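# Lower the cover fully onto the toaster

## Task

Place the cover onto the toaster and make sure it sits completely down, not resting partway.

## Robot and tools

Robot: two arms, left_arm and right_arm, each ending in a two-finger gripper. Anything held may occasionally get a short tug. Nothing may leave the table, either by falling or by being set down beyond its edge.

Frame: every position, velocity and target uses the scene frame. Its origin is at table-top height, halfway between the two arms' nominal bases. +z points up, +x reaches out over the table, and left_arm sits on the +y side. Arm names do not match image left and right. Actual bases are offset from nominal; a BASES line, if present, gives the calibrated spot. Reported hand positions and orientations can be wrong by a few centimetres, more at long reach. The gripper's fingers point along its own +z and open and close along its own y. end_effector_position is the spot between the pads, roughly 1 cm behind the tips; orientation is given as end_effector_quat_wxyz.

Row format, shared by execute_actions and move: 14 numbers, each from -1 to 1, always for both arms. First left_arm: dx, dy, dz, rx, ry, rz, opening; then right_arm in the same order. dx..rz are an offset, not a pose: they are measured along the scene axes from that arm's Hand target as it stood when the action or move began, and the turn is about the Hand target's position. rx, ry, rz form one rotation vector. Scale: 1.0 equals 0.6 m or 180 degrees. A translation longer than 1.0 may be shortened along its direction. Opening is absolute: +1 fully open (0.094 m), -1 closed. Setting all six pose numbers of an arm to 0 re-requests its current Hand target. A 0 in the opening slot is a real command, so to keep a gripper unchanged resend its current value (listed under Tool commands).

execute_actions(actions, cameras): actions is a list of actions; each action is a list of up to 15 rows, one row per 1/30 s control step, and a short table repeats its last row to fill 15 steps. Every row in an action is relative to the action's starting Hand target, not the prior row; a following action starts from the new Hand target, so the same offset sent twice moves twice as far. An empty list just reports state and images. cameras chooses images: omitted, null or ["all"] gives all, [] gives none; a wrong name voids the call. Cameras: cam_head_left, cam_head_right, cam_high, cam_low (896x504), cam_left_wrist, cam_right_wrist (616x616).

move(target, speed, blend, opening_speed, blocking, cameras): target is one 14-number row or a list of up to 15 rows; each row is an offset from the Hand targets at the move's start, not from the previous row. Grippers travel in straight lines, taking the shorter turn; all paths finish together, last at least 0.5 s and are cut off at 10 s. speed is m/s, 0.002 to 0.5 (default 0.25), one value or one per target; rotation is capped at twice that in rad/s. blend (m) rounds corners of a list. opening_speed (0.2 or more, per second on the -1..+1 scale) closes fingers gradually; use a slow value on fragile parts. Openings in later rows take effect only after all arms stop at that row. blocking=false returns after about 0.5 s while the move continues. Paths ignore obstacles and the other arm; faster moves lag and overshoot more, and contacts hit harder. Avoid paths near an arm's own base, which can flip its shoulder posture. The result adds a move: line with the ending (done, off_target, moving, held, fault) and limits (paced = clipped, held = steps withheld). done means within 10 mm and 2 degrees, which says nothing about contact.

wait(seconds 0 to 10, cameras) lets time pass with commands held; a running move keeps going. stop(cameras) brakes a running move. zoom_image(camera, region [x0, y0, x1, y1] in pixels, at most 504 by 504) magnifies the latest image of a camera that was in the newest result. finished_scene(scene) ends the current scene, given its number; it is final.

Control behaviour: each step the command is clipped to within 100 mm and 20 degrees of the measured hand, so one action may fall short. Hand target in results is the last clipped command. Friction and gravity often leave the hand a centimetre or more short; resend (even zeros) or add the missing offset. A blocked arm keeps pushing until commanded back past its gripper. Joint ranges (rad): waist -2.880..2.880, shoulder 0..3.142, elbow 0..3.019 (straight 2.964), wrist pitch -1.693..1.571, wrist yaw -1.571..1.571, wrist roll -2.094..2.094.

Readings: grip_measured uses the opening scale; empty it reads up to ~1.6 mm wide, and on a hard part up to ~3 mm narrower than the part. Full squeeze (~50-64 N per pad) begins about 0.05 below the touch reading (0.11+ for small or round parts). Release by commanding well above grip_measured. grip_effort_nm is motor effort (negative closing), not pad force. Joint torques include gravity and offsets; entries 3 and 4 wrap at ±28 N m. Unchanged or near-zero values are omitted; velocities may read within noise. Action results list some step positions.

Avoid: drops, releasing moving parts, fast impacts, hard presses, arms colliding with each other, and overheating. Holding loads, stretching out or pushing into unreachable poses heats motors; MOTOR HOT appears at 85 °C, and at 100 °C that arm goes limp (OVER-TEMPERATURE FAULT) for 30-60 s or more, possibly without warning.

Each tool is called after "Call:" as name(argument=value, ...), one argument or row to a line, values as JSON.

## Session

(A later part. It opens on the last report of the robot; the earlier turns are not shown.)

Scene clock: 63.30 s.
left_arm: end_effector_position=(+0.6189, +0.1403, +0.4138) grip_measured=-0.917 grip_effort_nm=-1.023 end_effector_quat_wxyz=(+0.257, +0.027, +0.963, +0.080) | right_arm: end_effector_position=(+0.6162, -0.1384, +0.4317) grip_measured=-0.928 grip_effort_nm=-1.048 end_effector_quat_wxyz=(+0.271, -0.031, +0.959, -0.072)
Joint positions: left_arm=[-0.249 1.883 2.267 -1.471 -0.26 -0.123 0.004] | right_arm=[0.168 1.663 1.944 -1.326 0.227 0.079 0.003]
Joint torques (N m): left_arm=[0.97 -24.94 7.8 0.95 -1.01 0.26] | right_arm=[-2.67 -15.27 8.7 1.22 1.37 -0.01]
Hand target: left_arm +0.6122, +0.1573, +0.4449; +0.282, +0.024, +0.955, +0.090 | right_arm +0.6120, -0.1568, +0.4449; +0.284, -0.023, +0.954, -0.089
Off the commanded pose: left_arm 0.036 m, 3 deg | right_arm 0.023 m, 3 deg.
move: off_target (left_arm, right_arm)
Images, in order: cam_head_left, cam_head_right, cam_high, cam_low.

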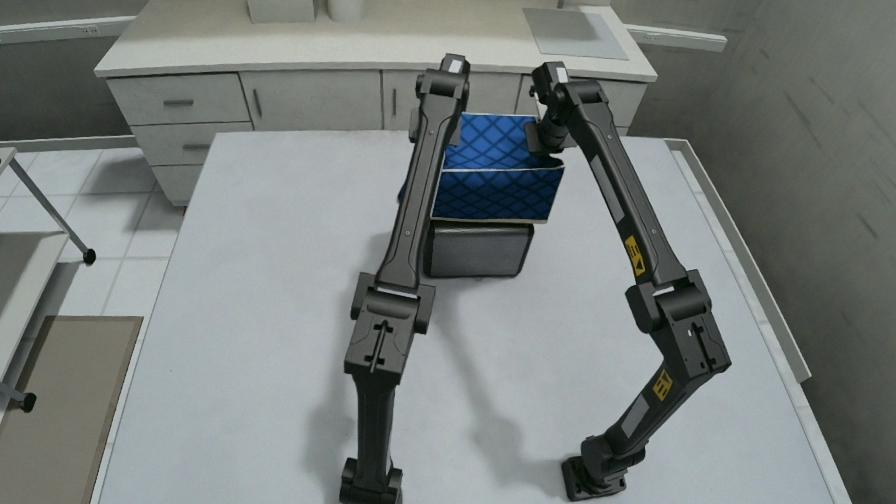

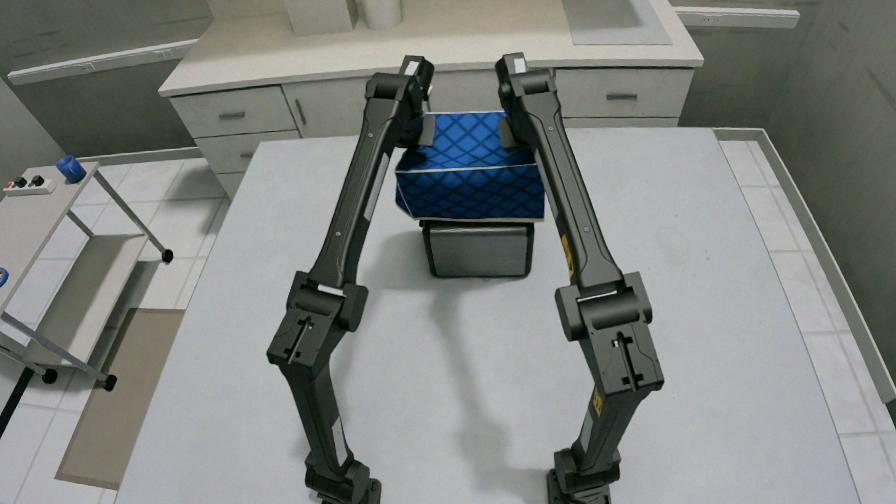

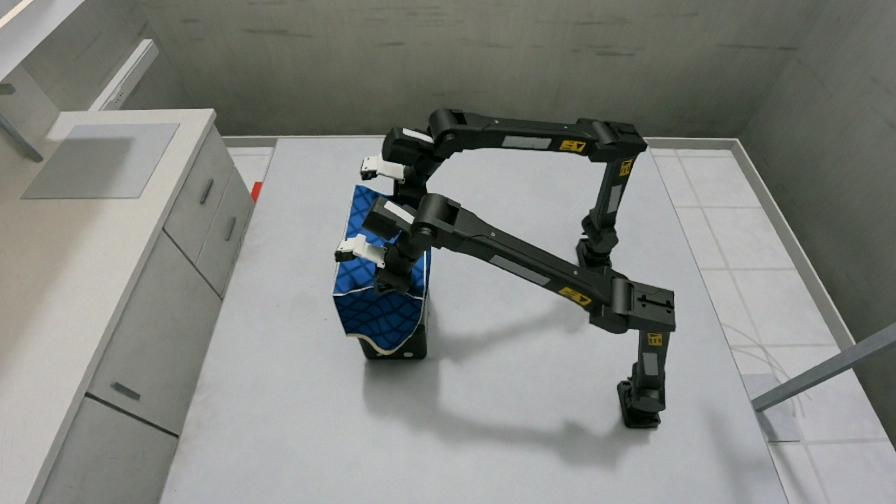

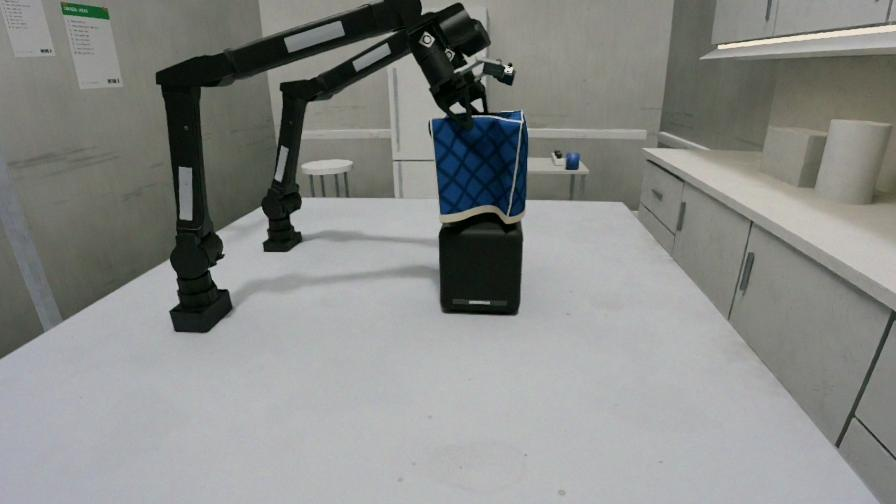

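Call:
move(
  target=[
    [-0.015,0.005,0.05,0.08,0,0,-1,-0.012,0.03,0.04,-0.08,0,0,-1],
  ],
  speed=0.08,
)

Call:
zoom_image(
  camera="cam_low",
  region=[340, 50, 640, 340],
)

Call:
zoom_image(
  camera="cam_high",
  region=[270, 100, 570, 380],
)

Scene clock: 73.60 s.
left_arm: end_effector_position=(+0.6027, +0.1450, +0.4492) grip_measured=-0.917 grip_effort_nm=-1.028 end_effector_quat_wxyz=(+0.264, +0.062, +0.943, +0.196) | right_arm: end_effector_position=(+0.5984, -0.1237, +0.4444) grip_measured=-0.928 grip_effort_nm=-1.033 end_effector_quat_wxyz=(+0.265, -0.068, +0.942, -0.192)
Joint positions: left_arm=[-0.306 1.883 2.335 -1.553 -0.496 -0.049 0.004] | right_arm=[0.269 1.663 1.957 -1.391 0.489 0.042 0.003]
Joint torques (N m): left_arm=[0.62 -20.95 10.95 0.06 -1.24 0.29] | right_arm=[-2.43 -12.92 14.46 0.4 1.55 -0.05]
Hand target: left_arm +0.6032, +0.1601, +0.4749; +0.277, +0.059, +0.936, +0.209 | right_arm +0.6048, -0.1389, +0.4691; +0.279, -0.059, +0.936, -0.208
Off the commanded pose: left_arm 0.030 m, 2 deg | right_arm 0.030 m, 3 deg.
move: off_target (left_arm, right_arm)

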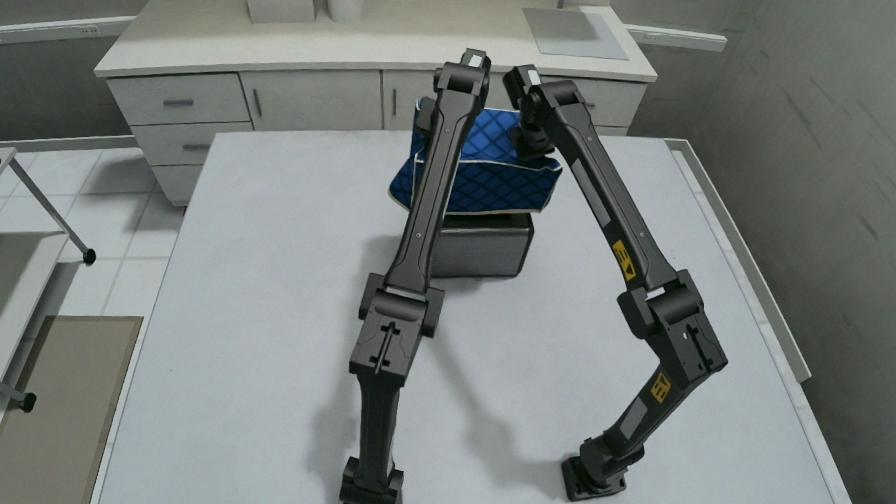

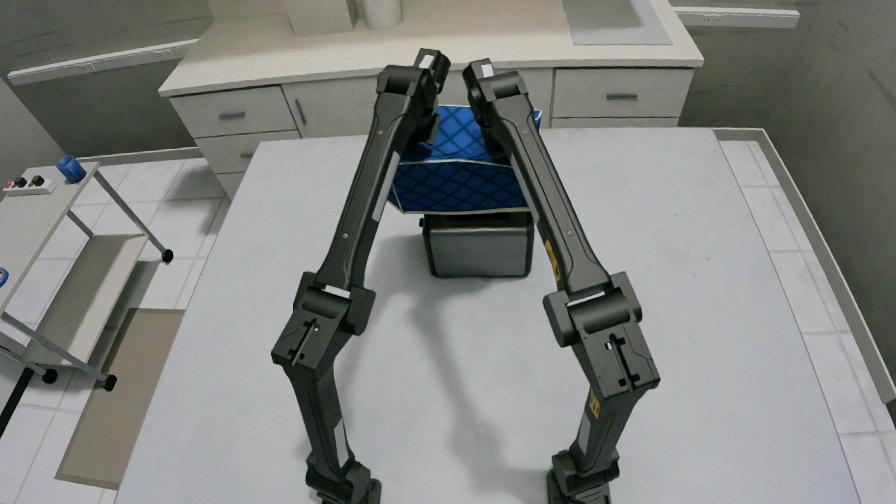

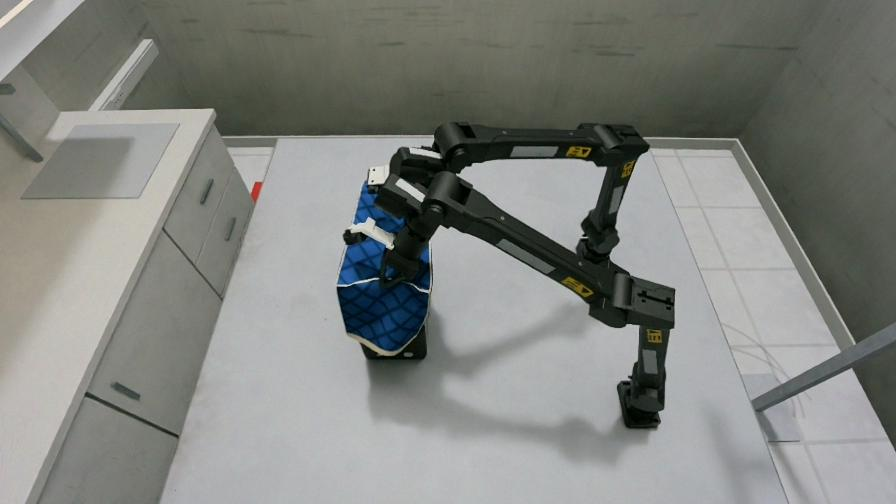

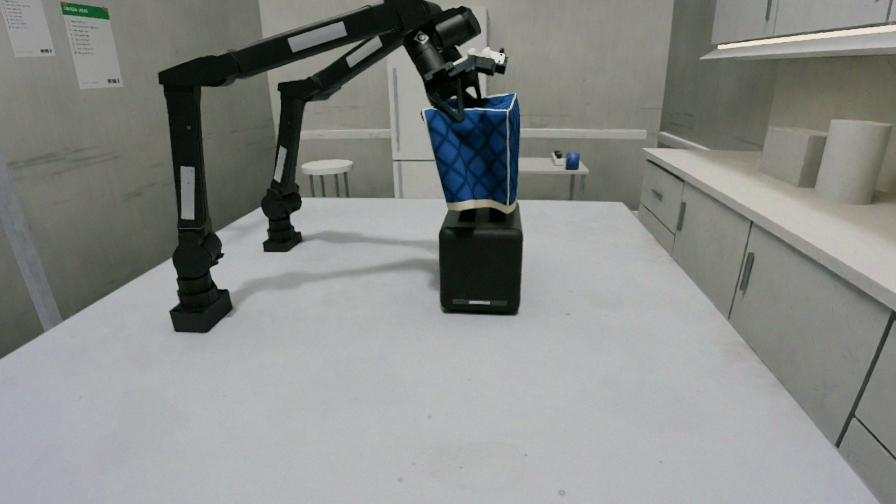

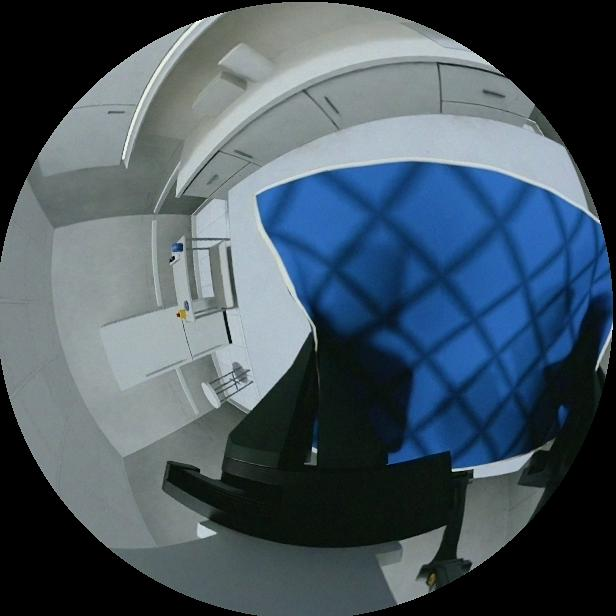

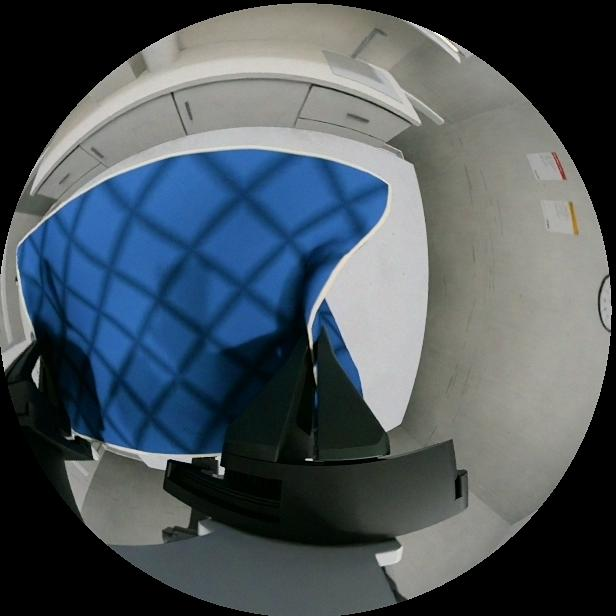

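Scaled by 1.680.

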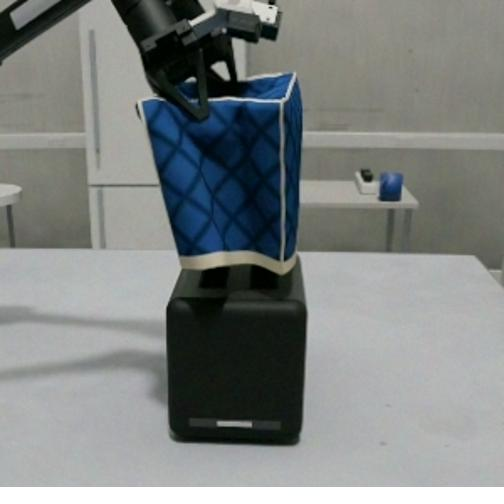

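Scaled by 1.680.

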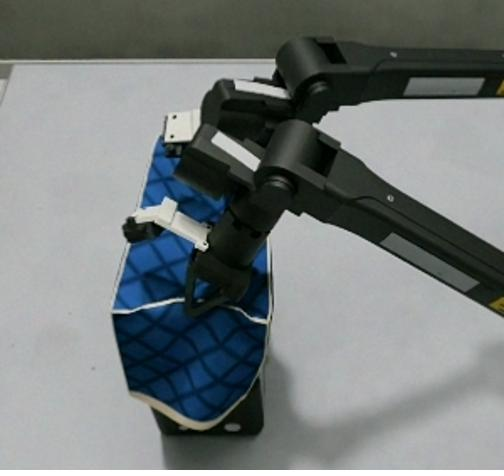

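Call:
move(
  target=[0,-0.009,0.0,-0.11,0,0,-1,0,-0.018,0.005,0.11,0,0,-1],
  speed=0.1,
  cameras=["cam_low","cam_head_left","cam_head_right","cam_high"],
)

Scene clock: 93.83 s.
left_arm: end_effector_position=(+0.6047, +0.1366, +0.4335) grip_measured=-0.917 grip_effort_nm=-1.033 end_effector_quat_wxyz=(+0.244, +0.028, +0.968, +0.049) | right_arm: end_effector_position=(+0.6011, -0.1353, +0.4324) grip_measured=-0.928 grip_effort_nm=-1.038 end_effector_quat_wxyz=(+0.245, -0.031, +0.968, -0.047)
Joint positions: left_arm=[-0.243 1.883 2.335 -1.554 -0.193 -0.134 0.004] | right_arm=[0.162 1.656 1.957 -1.394 0.17 0.094 0.003]
Joint torques (N m): left_arm=[1.38 -23.47 10.02 1.05 -0.26 0.03] | right_arm=[-2.73 -14.86 13.9 1.24 0.34 0.26]
Heat: left arm: hottest elbow 41 °C; right arm: hottest elbow 36 °C.
Hand target: left_arm +0.6031, +0.1547, +0.4748; +0.283, +0.011, +0.958, +0.045 | right_arm +0.6047, -0.1496, +0.4720; +0.285, -0.010, +0.957, -0.044
Off the commanded pose: left_arm 0.045 m, 5 deg | right_arm 0.042 m, 5 deg.
move: off_target (left_arm, right_arm)
Images, in order: cam_head_left, cam_head_right, cam_high, cam_low.

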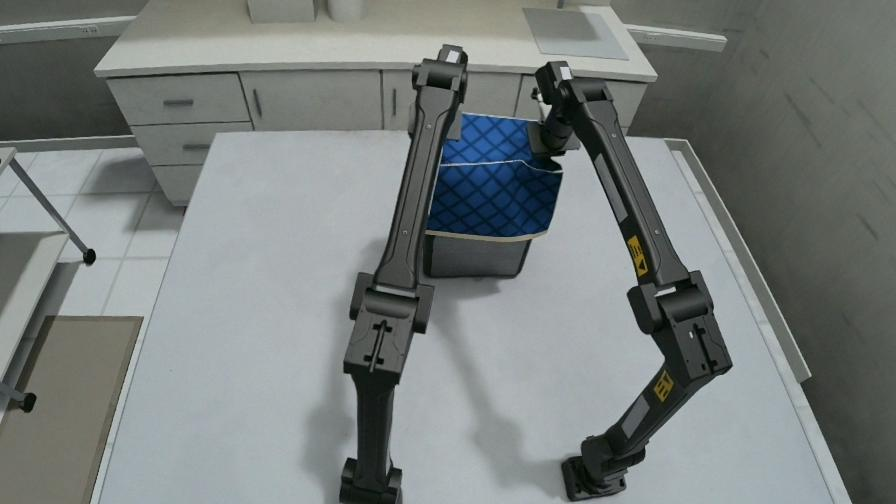

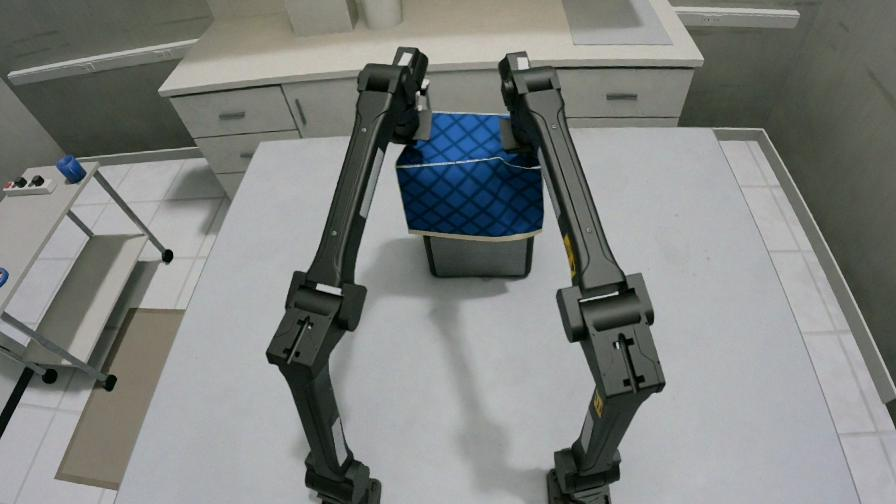

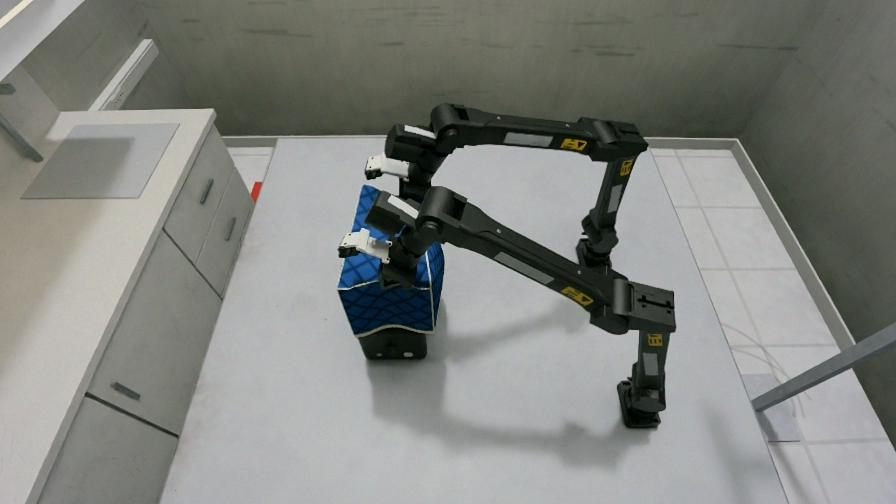

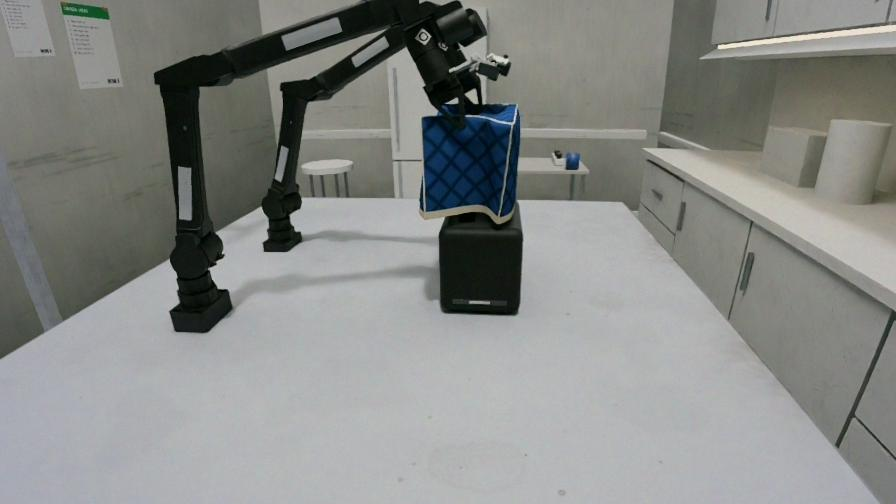

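Call:
zoom_image(
  camera="cam_low",
  region=[380, 80, 560, 330],
)

Call:
zoom_image(
  camera="cam_head_right",
  region=[370, 90, 590, 300],
)

Scaled by 2.016.

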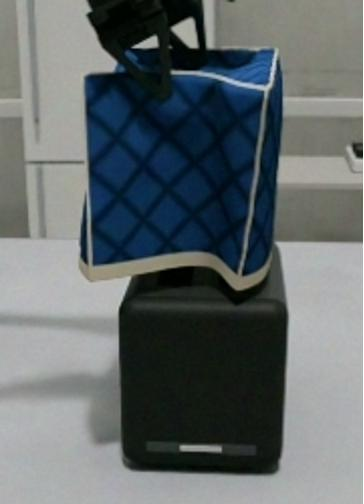

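Scaled by 2.291.

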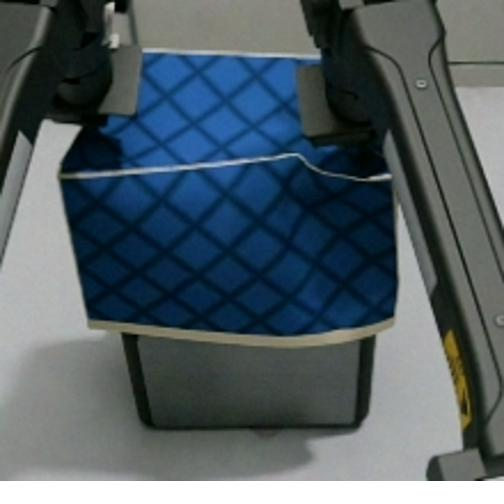

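Call:
move(
  target=[0.022,0,0.045,-0.01,-0.028,0,-1,0.025,0,0.048,0.01,-0.028,0,-1],
  speed=0.1,
  cameras=["cam_low","cam_head_left","cam_head_right","cam_high"],
)

Call:
zoom_image(
  camera="cam_low",
  region=[380, 80, 560, 330],
)

Scene clock: 107.73 s.
left_arm: end_effector_position=(+0.6158, +0.1375, +0.4631) grip_measured=-0.917 grip_effort_nm=-1.028 end_effector_quat_wxyz=(+0.288, +0.020, +0.957, +0.034) | right_arm: end_effector_position=(+0.6136, -0.1361, +0.4608) grip_measured=-0.928 grip_effort_nm=-1.033 end_effector_quat_wxyz=(+0.287, -0.023, +0.957, -0.032)
Joint positions: left_arm=[-0.234 1.883 2.389 -1.512 -0.178 -0.135 0.004] | right_arm=[0.152 1.653 2.003 -1.351 0.152 0.095 0.003]
Joint torques (N m): left_arm=[1.67 -22.42 10.74 1.06 -0.24 0.04] | right_arm=[-2.67 -14.1 14.94 1.39 0.31 0.27]
Hand target: left_arm +0.6162, +0.1547, +0.5019; +0.325, +0.004, +0.945, +0.031 | right_arm +0.6198, -0.1497, +0.5008; +0.327, -0.003, +0.945, -0.029
Off the commanded pose: left_arm 0.042 m, 5 deg | right_arm 0.043 m, 5 deg.
move: off_target (left_arm, right_arm)
Images, in order: cam_head_left, cam_head_right, cam_high, cam_low.

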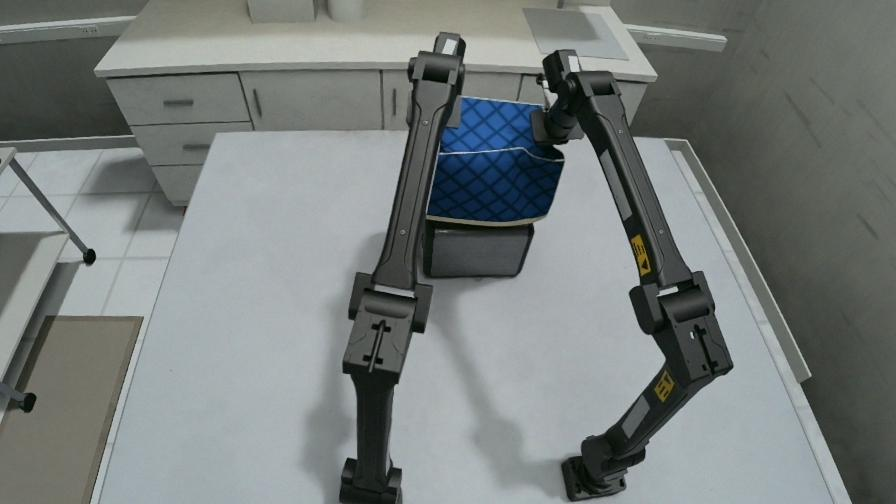

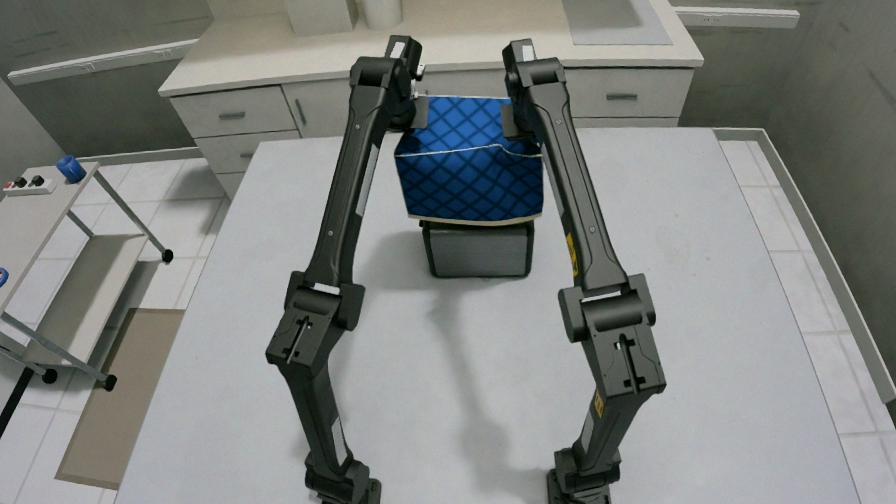

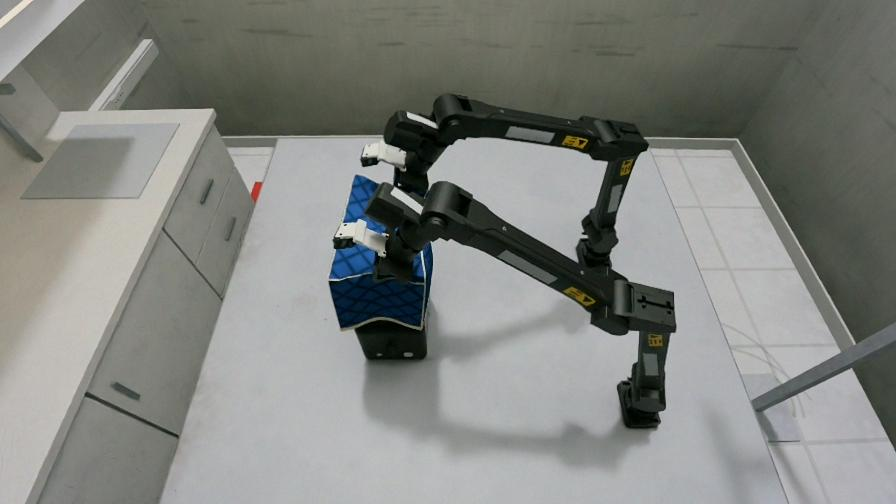

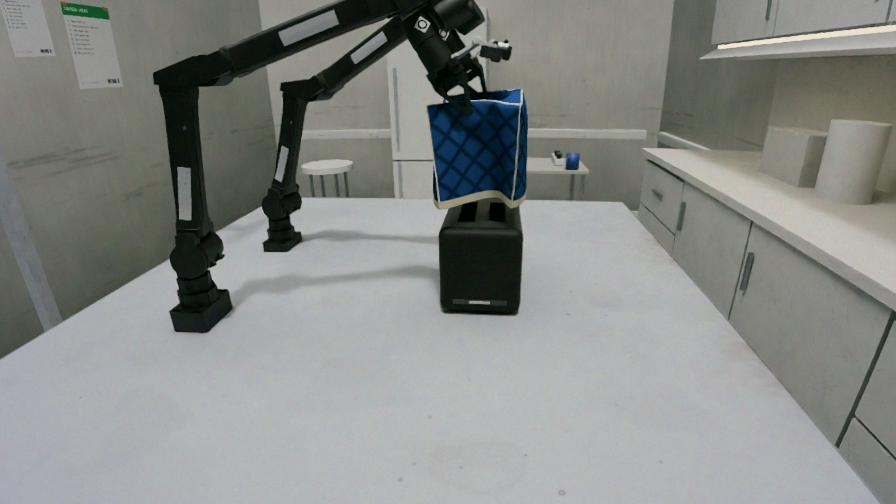

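Scaled by 2.016.

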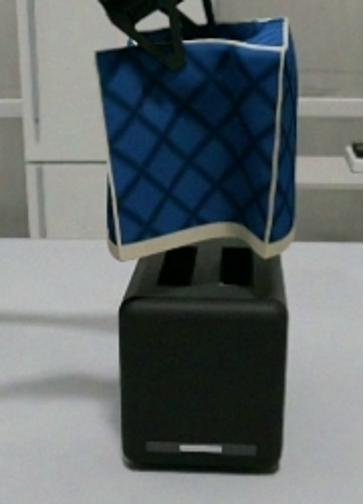

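Call:
move(
  target=[-0.015,-0.004,-0.075,0.01,0,0,-1,-0.015,0.004,-0.075,-0.01,0,0,-1],
  speed=0.1,
  cameras=["cam_low","cam_head_left","cam_head_right","cam_high"],
)

Call:
zoom_image(
  camera="cam_low",
  region=[380, 80, 560, 330],
)

Call:
zoom_image(
  camera="cam_high",
  region=[300, 150, 480, 380],
)

Scene clock: 115.40 s.
left_arm: end_effector_position=(+0.6132, +0.1413, +0.4289) grip_measured=-0.917 grip_effort_nm=-1.018 end_effector_quat_wxyz=(+0.299, +0.016, +0.953, +0.040) | right_arm: end_effector_position=(+0.6156, -0.1361, +0.4414) grip_measured=-0.928 grip_effort_nm=-1.028 end_effector_quat_wxyz=(+0.311, -0.021, +0.950, -0.036)
Joint positions: left_arm=[-0.234 1.793 2.148 -1.341 -0.197 -0.135 0.004] | right_arm=[0.156 1.607 1.873 -1.22 0.168 0.095 0.003]
Joint torques (N m): left_arm=[0.85 -23.06 7.98 1.35 -0.78 0.11] | right_arm=[-1.9 -14.56 9.01 1.47 0.98 0.19]
Hand target: left_arm +0.6072, +0.1523, +0.4571; +0.325, +0.009, +0.945, +0.046 | right_arm +0.6107, -0.1471, +0.4558; +0.327, -0.009, +0.944, -0.044
Off the commanded pose: left_arm 0.031 m, 3 deg | right_arm 0.019 m, 3 deg.
move: off_target (left_arm, right_arm)
Images, in order: cam_head_left, cam_head_right, cam_high, cam_low.

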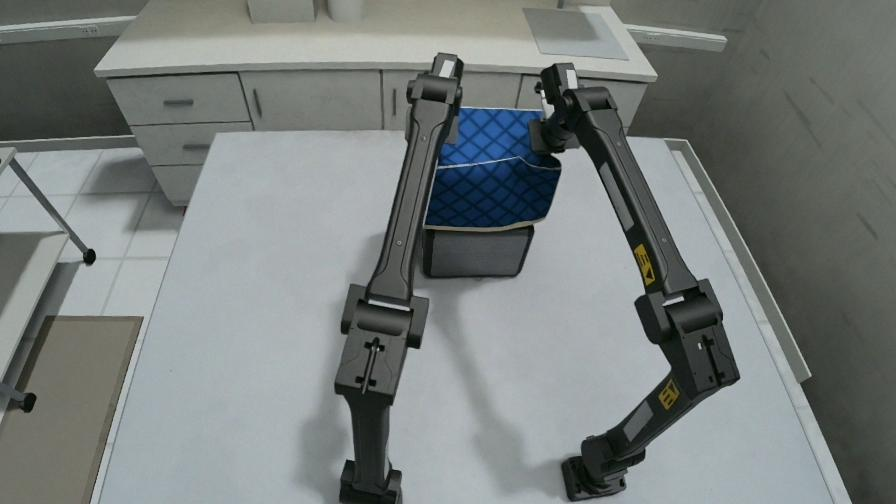

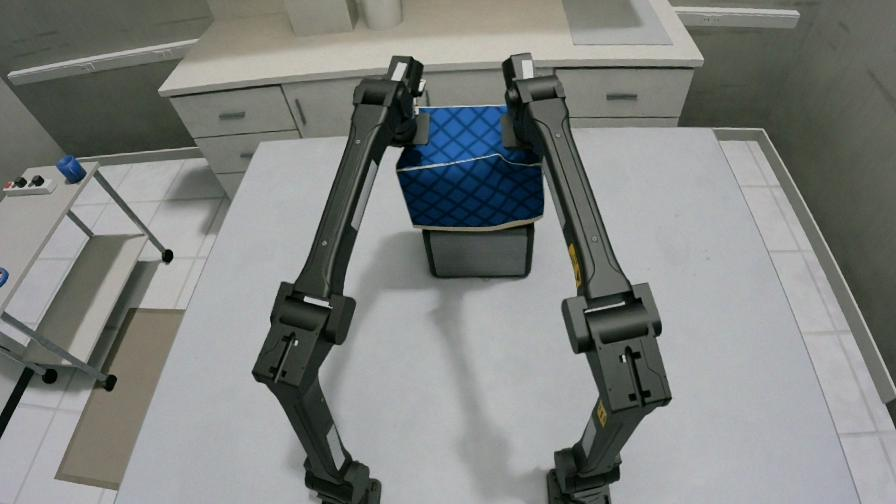

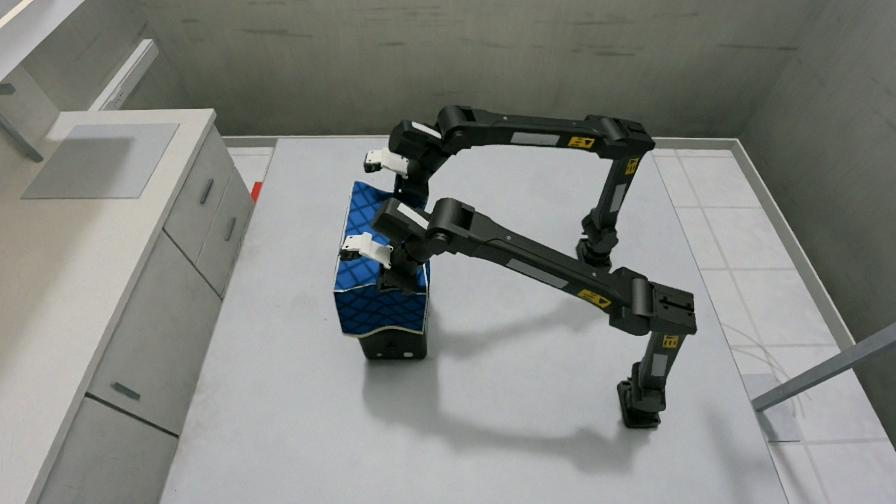

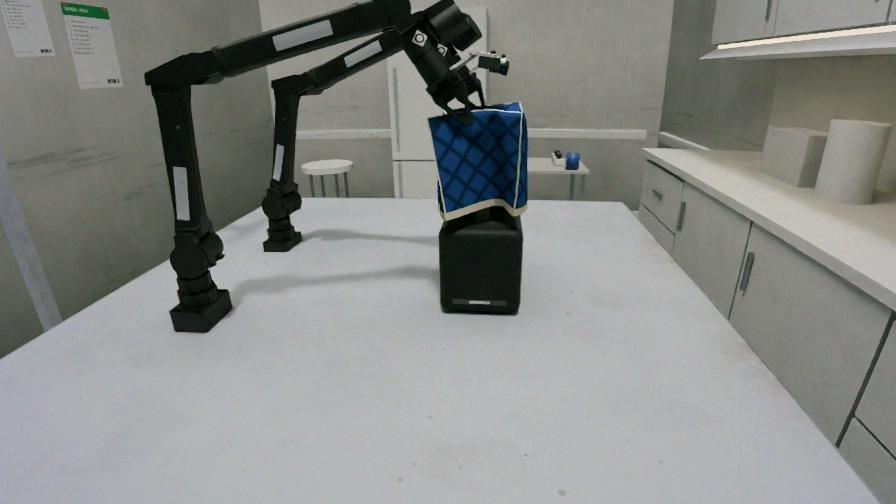

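Scaled by 2.016.

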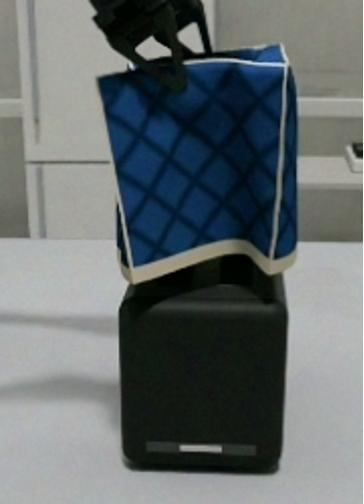

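Scaled by 2.191.

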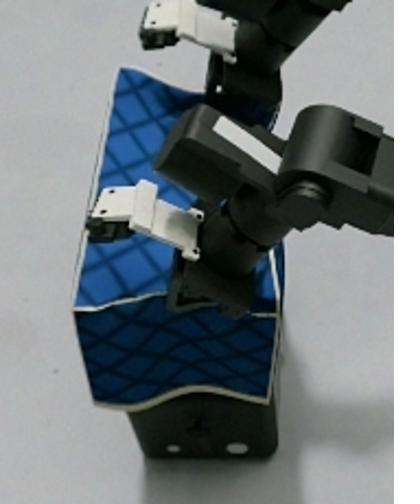

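Call:
move(
  target=[-0.02,0,-0.06,0,0.014,0,-1,-0.025,0,-0.08,0,0.014,0,-1],
  speed=0.08,
  cameras=["cam_low","cam_head_left","cam_head_right","cam_high"],
)

Call:
zoom_image(
  camera="cam_low",
  region=[380, 80, 560, 330],
)

Call:
zoom_image(
  camera="cam_head_right",
  region=[370, 90, 590, 300],
)

Scene clock: 127.00 s.
left_arm: end_effector_position=(+0.6003, +0.1417, +0.3933) grip_measured=-0.917 grip_effort_nm=-1.028 end_effector_quat_wxyz=(+0.279, +0.019, +0.959, +0.042) | right_arm: end_effector_position=(+0.5995, -0.1358, +0.4050) grip_measured=-0.928 grip_effort_nm=-1.033 end_effector_quat_wxyz=(+0.302, -0.024, +0.952, -0.036)
Joint positions: left_arm=[-0.237 1.751 2.007 -1.286 -0.193 -0.14 0.004] | right_arm=[0.162 1.554 1.719 -1.138 0.168 0.097 0.003]
Joint torques (N m): left_arm=[0.85 -22.71 7.88 1.16 -0.67 0.06] | right_arm=[-2.02 -13.39 8.57 1.2 0.8 0.26]
Hand target: left_arm +0.5953, +0.1524, +0.4211; +0.304, +0.010, +0.951, +0.045 | right_arm +0.5957, -0.1472, +0.4080; +0.306, -0.009, +0.951, -0.043
Off the commanded pose: left_arm 0.030 m, 3 deg | right_arm 0.012 m, 2 deg.
move: off_target (left_arm, right_arm)
Images, in order: cam_head_left, cam_head_right, cam_high, cam_low.

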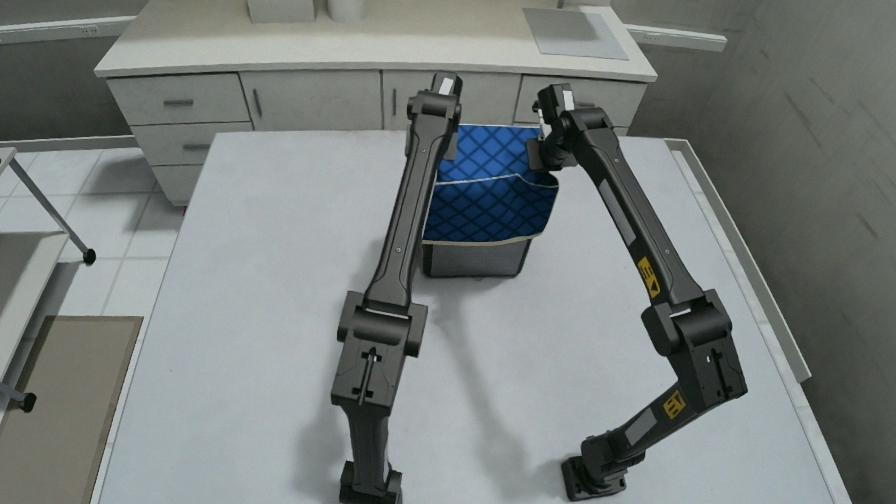

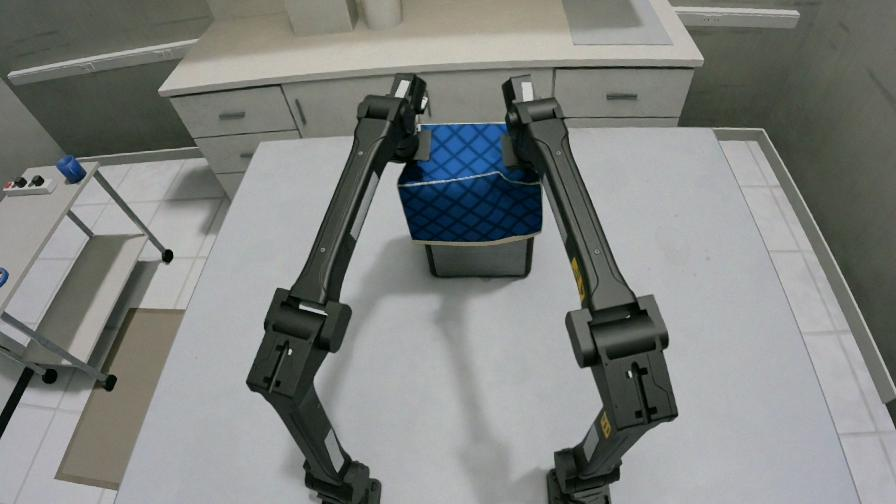

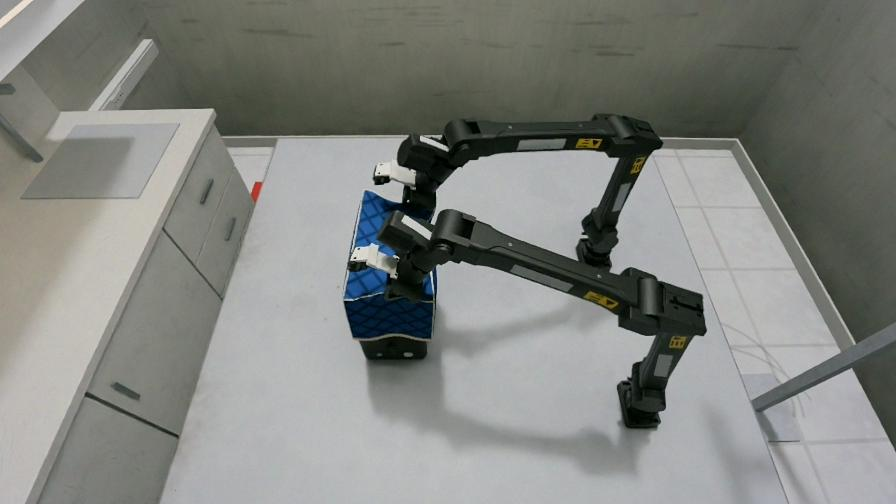

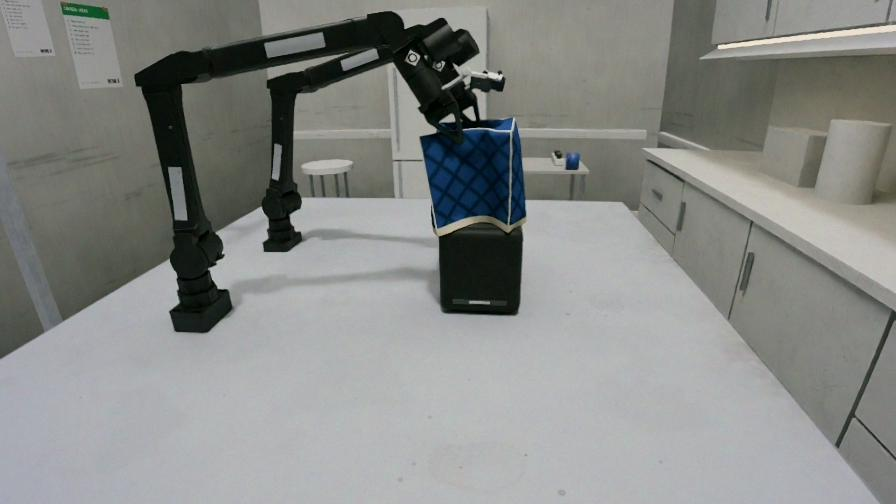

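Scaled by 2.016.

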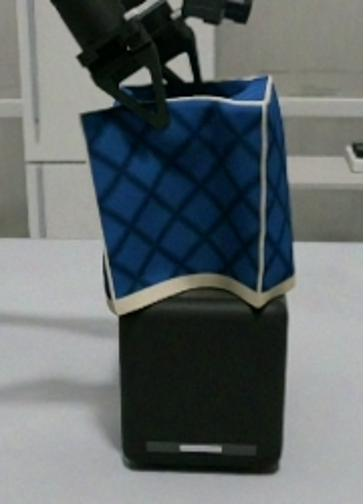

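Scaled by 2.291.

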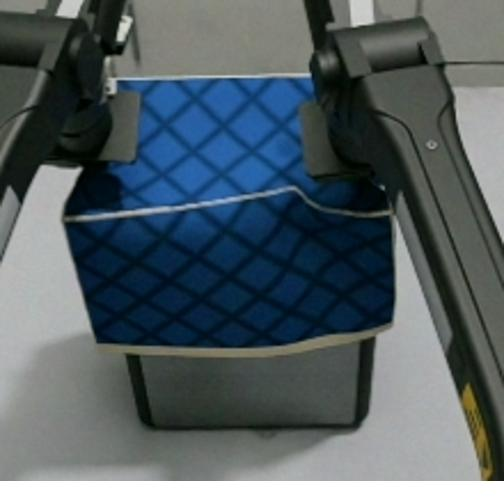

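Call:
move(
  target=[0.045,0,0.01,0,0.0,0,-1,0.045,0,-0.005,0,0.0,0,-1],
  speed=0.08,
  cameras=["cam_low","cam_head_left","cam_head_right","cam_high"],
)

Call:
zoom_image(
  camera="cam_low",
  region=[380, 80, 560, 330],
)

Call:
zoom_image(
  camera="cam_high",
  region=[300, 150, 480, 380],
)

Scene clock: 132.67 s.
left_arm: end_effector_position=(+0.6126, +0.1381, +0.4077) grip_measured=-0.917 grip_effort_nm=-1.023 end_effector_quat_wxyz=(+0.289, +0.018, +0.957, +0.038) | right_arm: end_effector_position=(+0.6042, -0.1348, +0.4028) grip_measured=-0.928 grip_effort_nm=-1.033 end_effector_quat_wxyz=(+0.302, -0.024, +0.952, -0.036)
Joint positions: left_arm=[-0.237 1.787 2.09 -1.311 -0.19 -0.14 0.004] | right_arm=[0.162 1.566 1.727 -1.134 0.167 0.097 0.003]
Joint torques (N m): left_arm=[1.49 -18.9 11.55 0.49 -0.57 0.15] | right_arm=[-2.73 -9.76 13.96 1.07 0.6 0.15]
Hand target: left_arm +0.6224, +0.1523, +0.4270; +0.304, +0.010, +0.951, +0.045 | right_arm +0.6227, -0.1472, +0.4049; +0.306, -0.009, +0.951, -0.043
Off the commanded pose: left_arm 0.026 m, 2 deg | right_arm 0.022 m, 2 deg.
move: off_target (left_arm, right_arm)
Images, in order: cam_head_left, cam_head_right, cam_high, cam_low.

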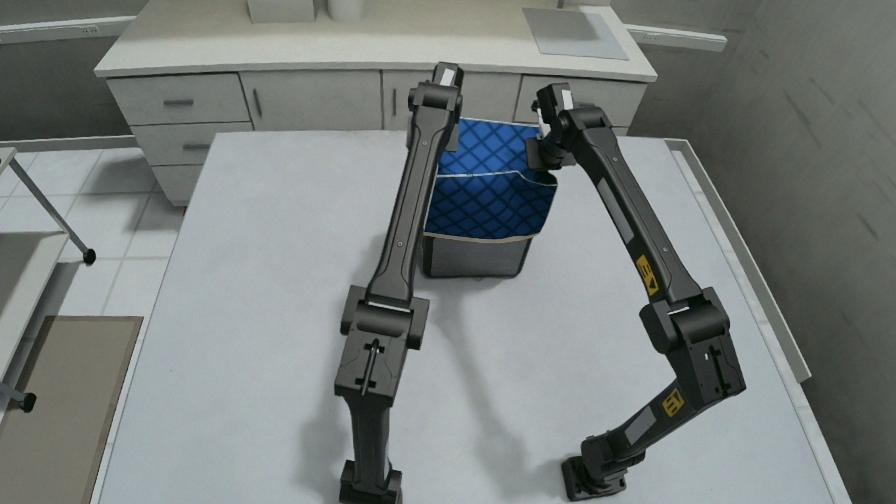

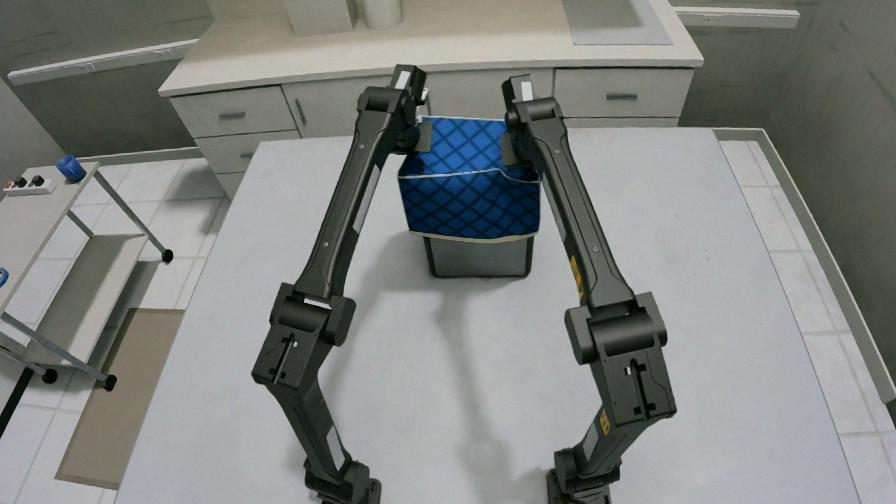

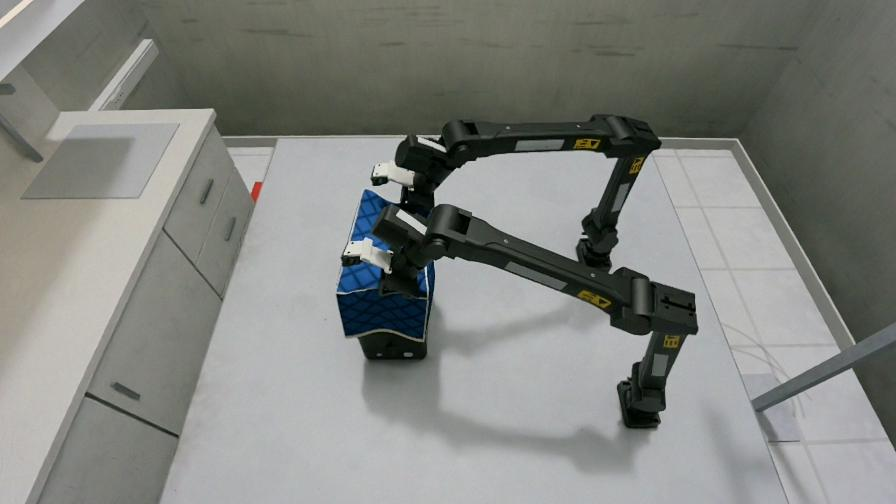

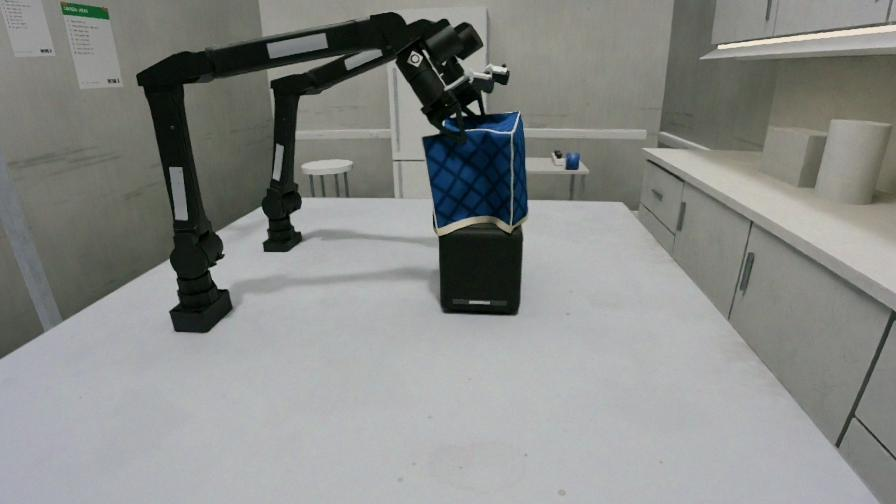

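Scaled by 2.016.

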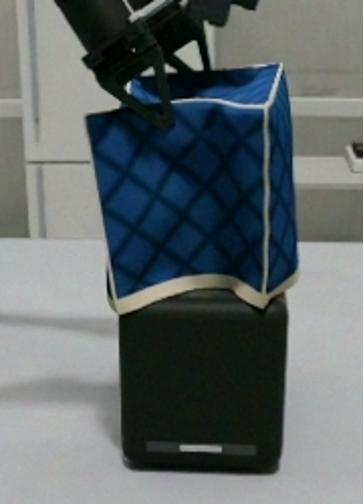

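Scaled by 2.191.

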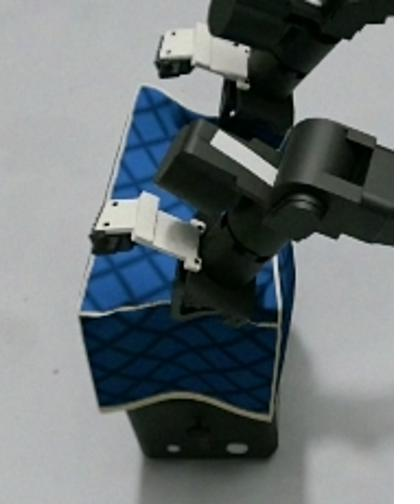

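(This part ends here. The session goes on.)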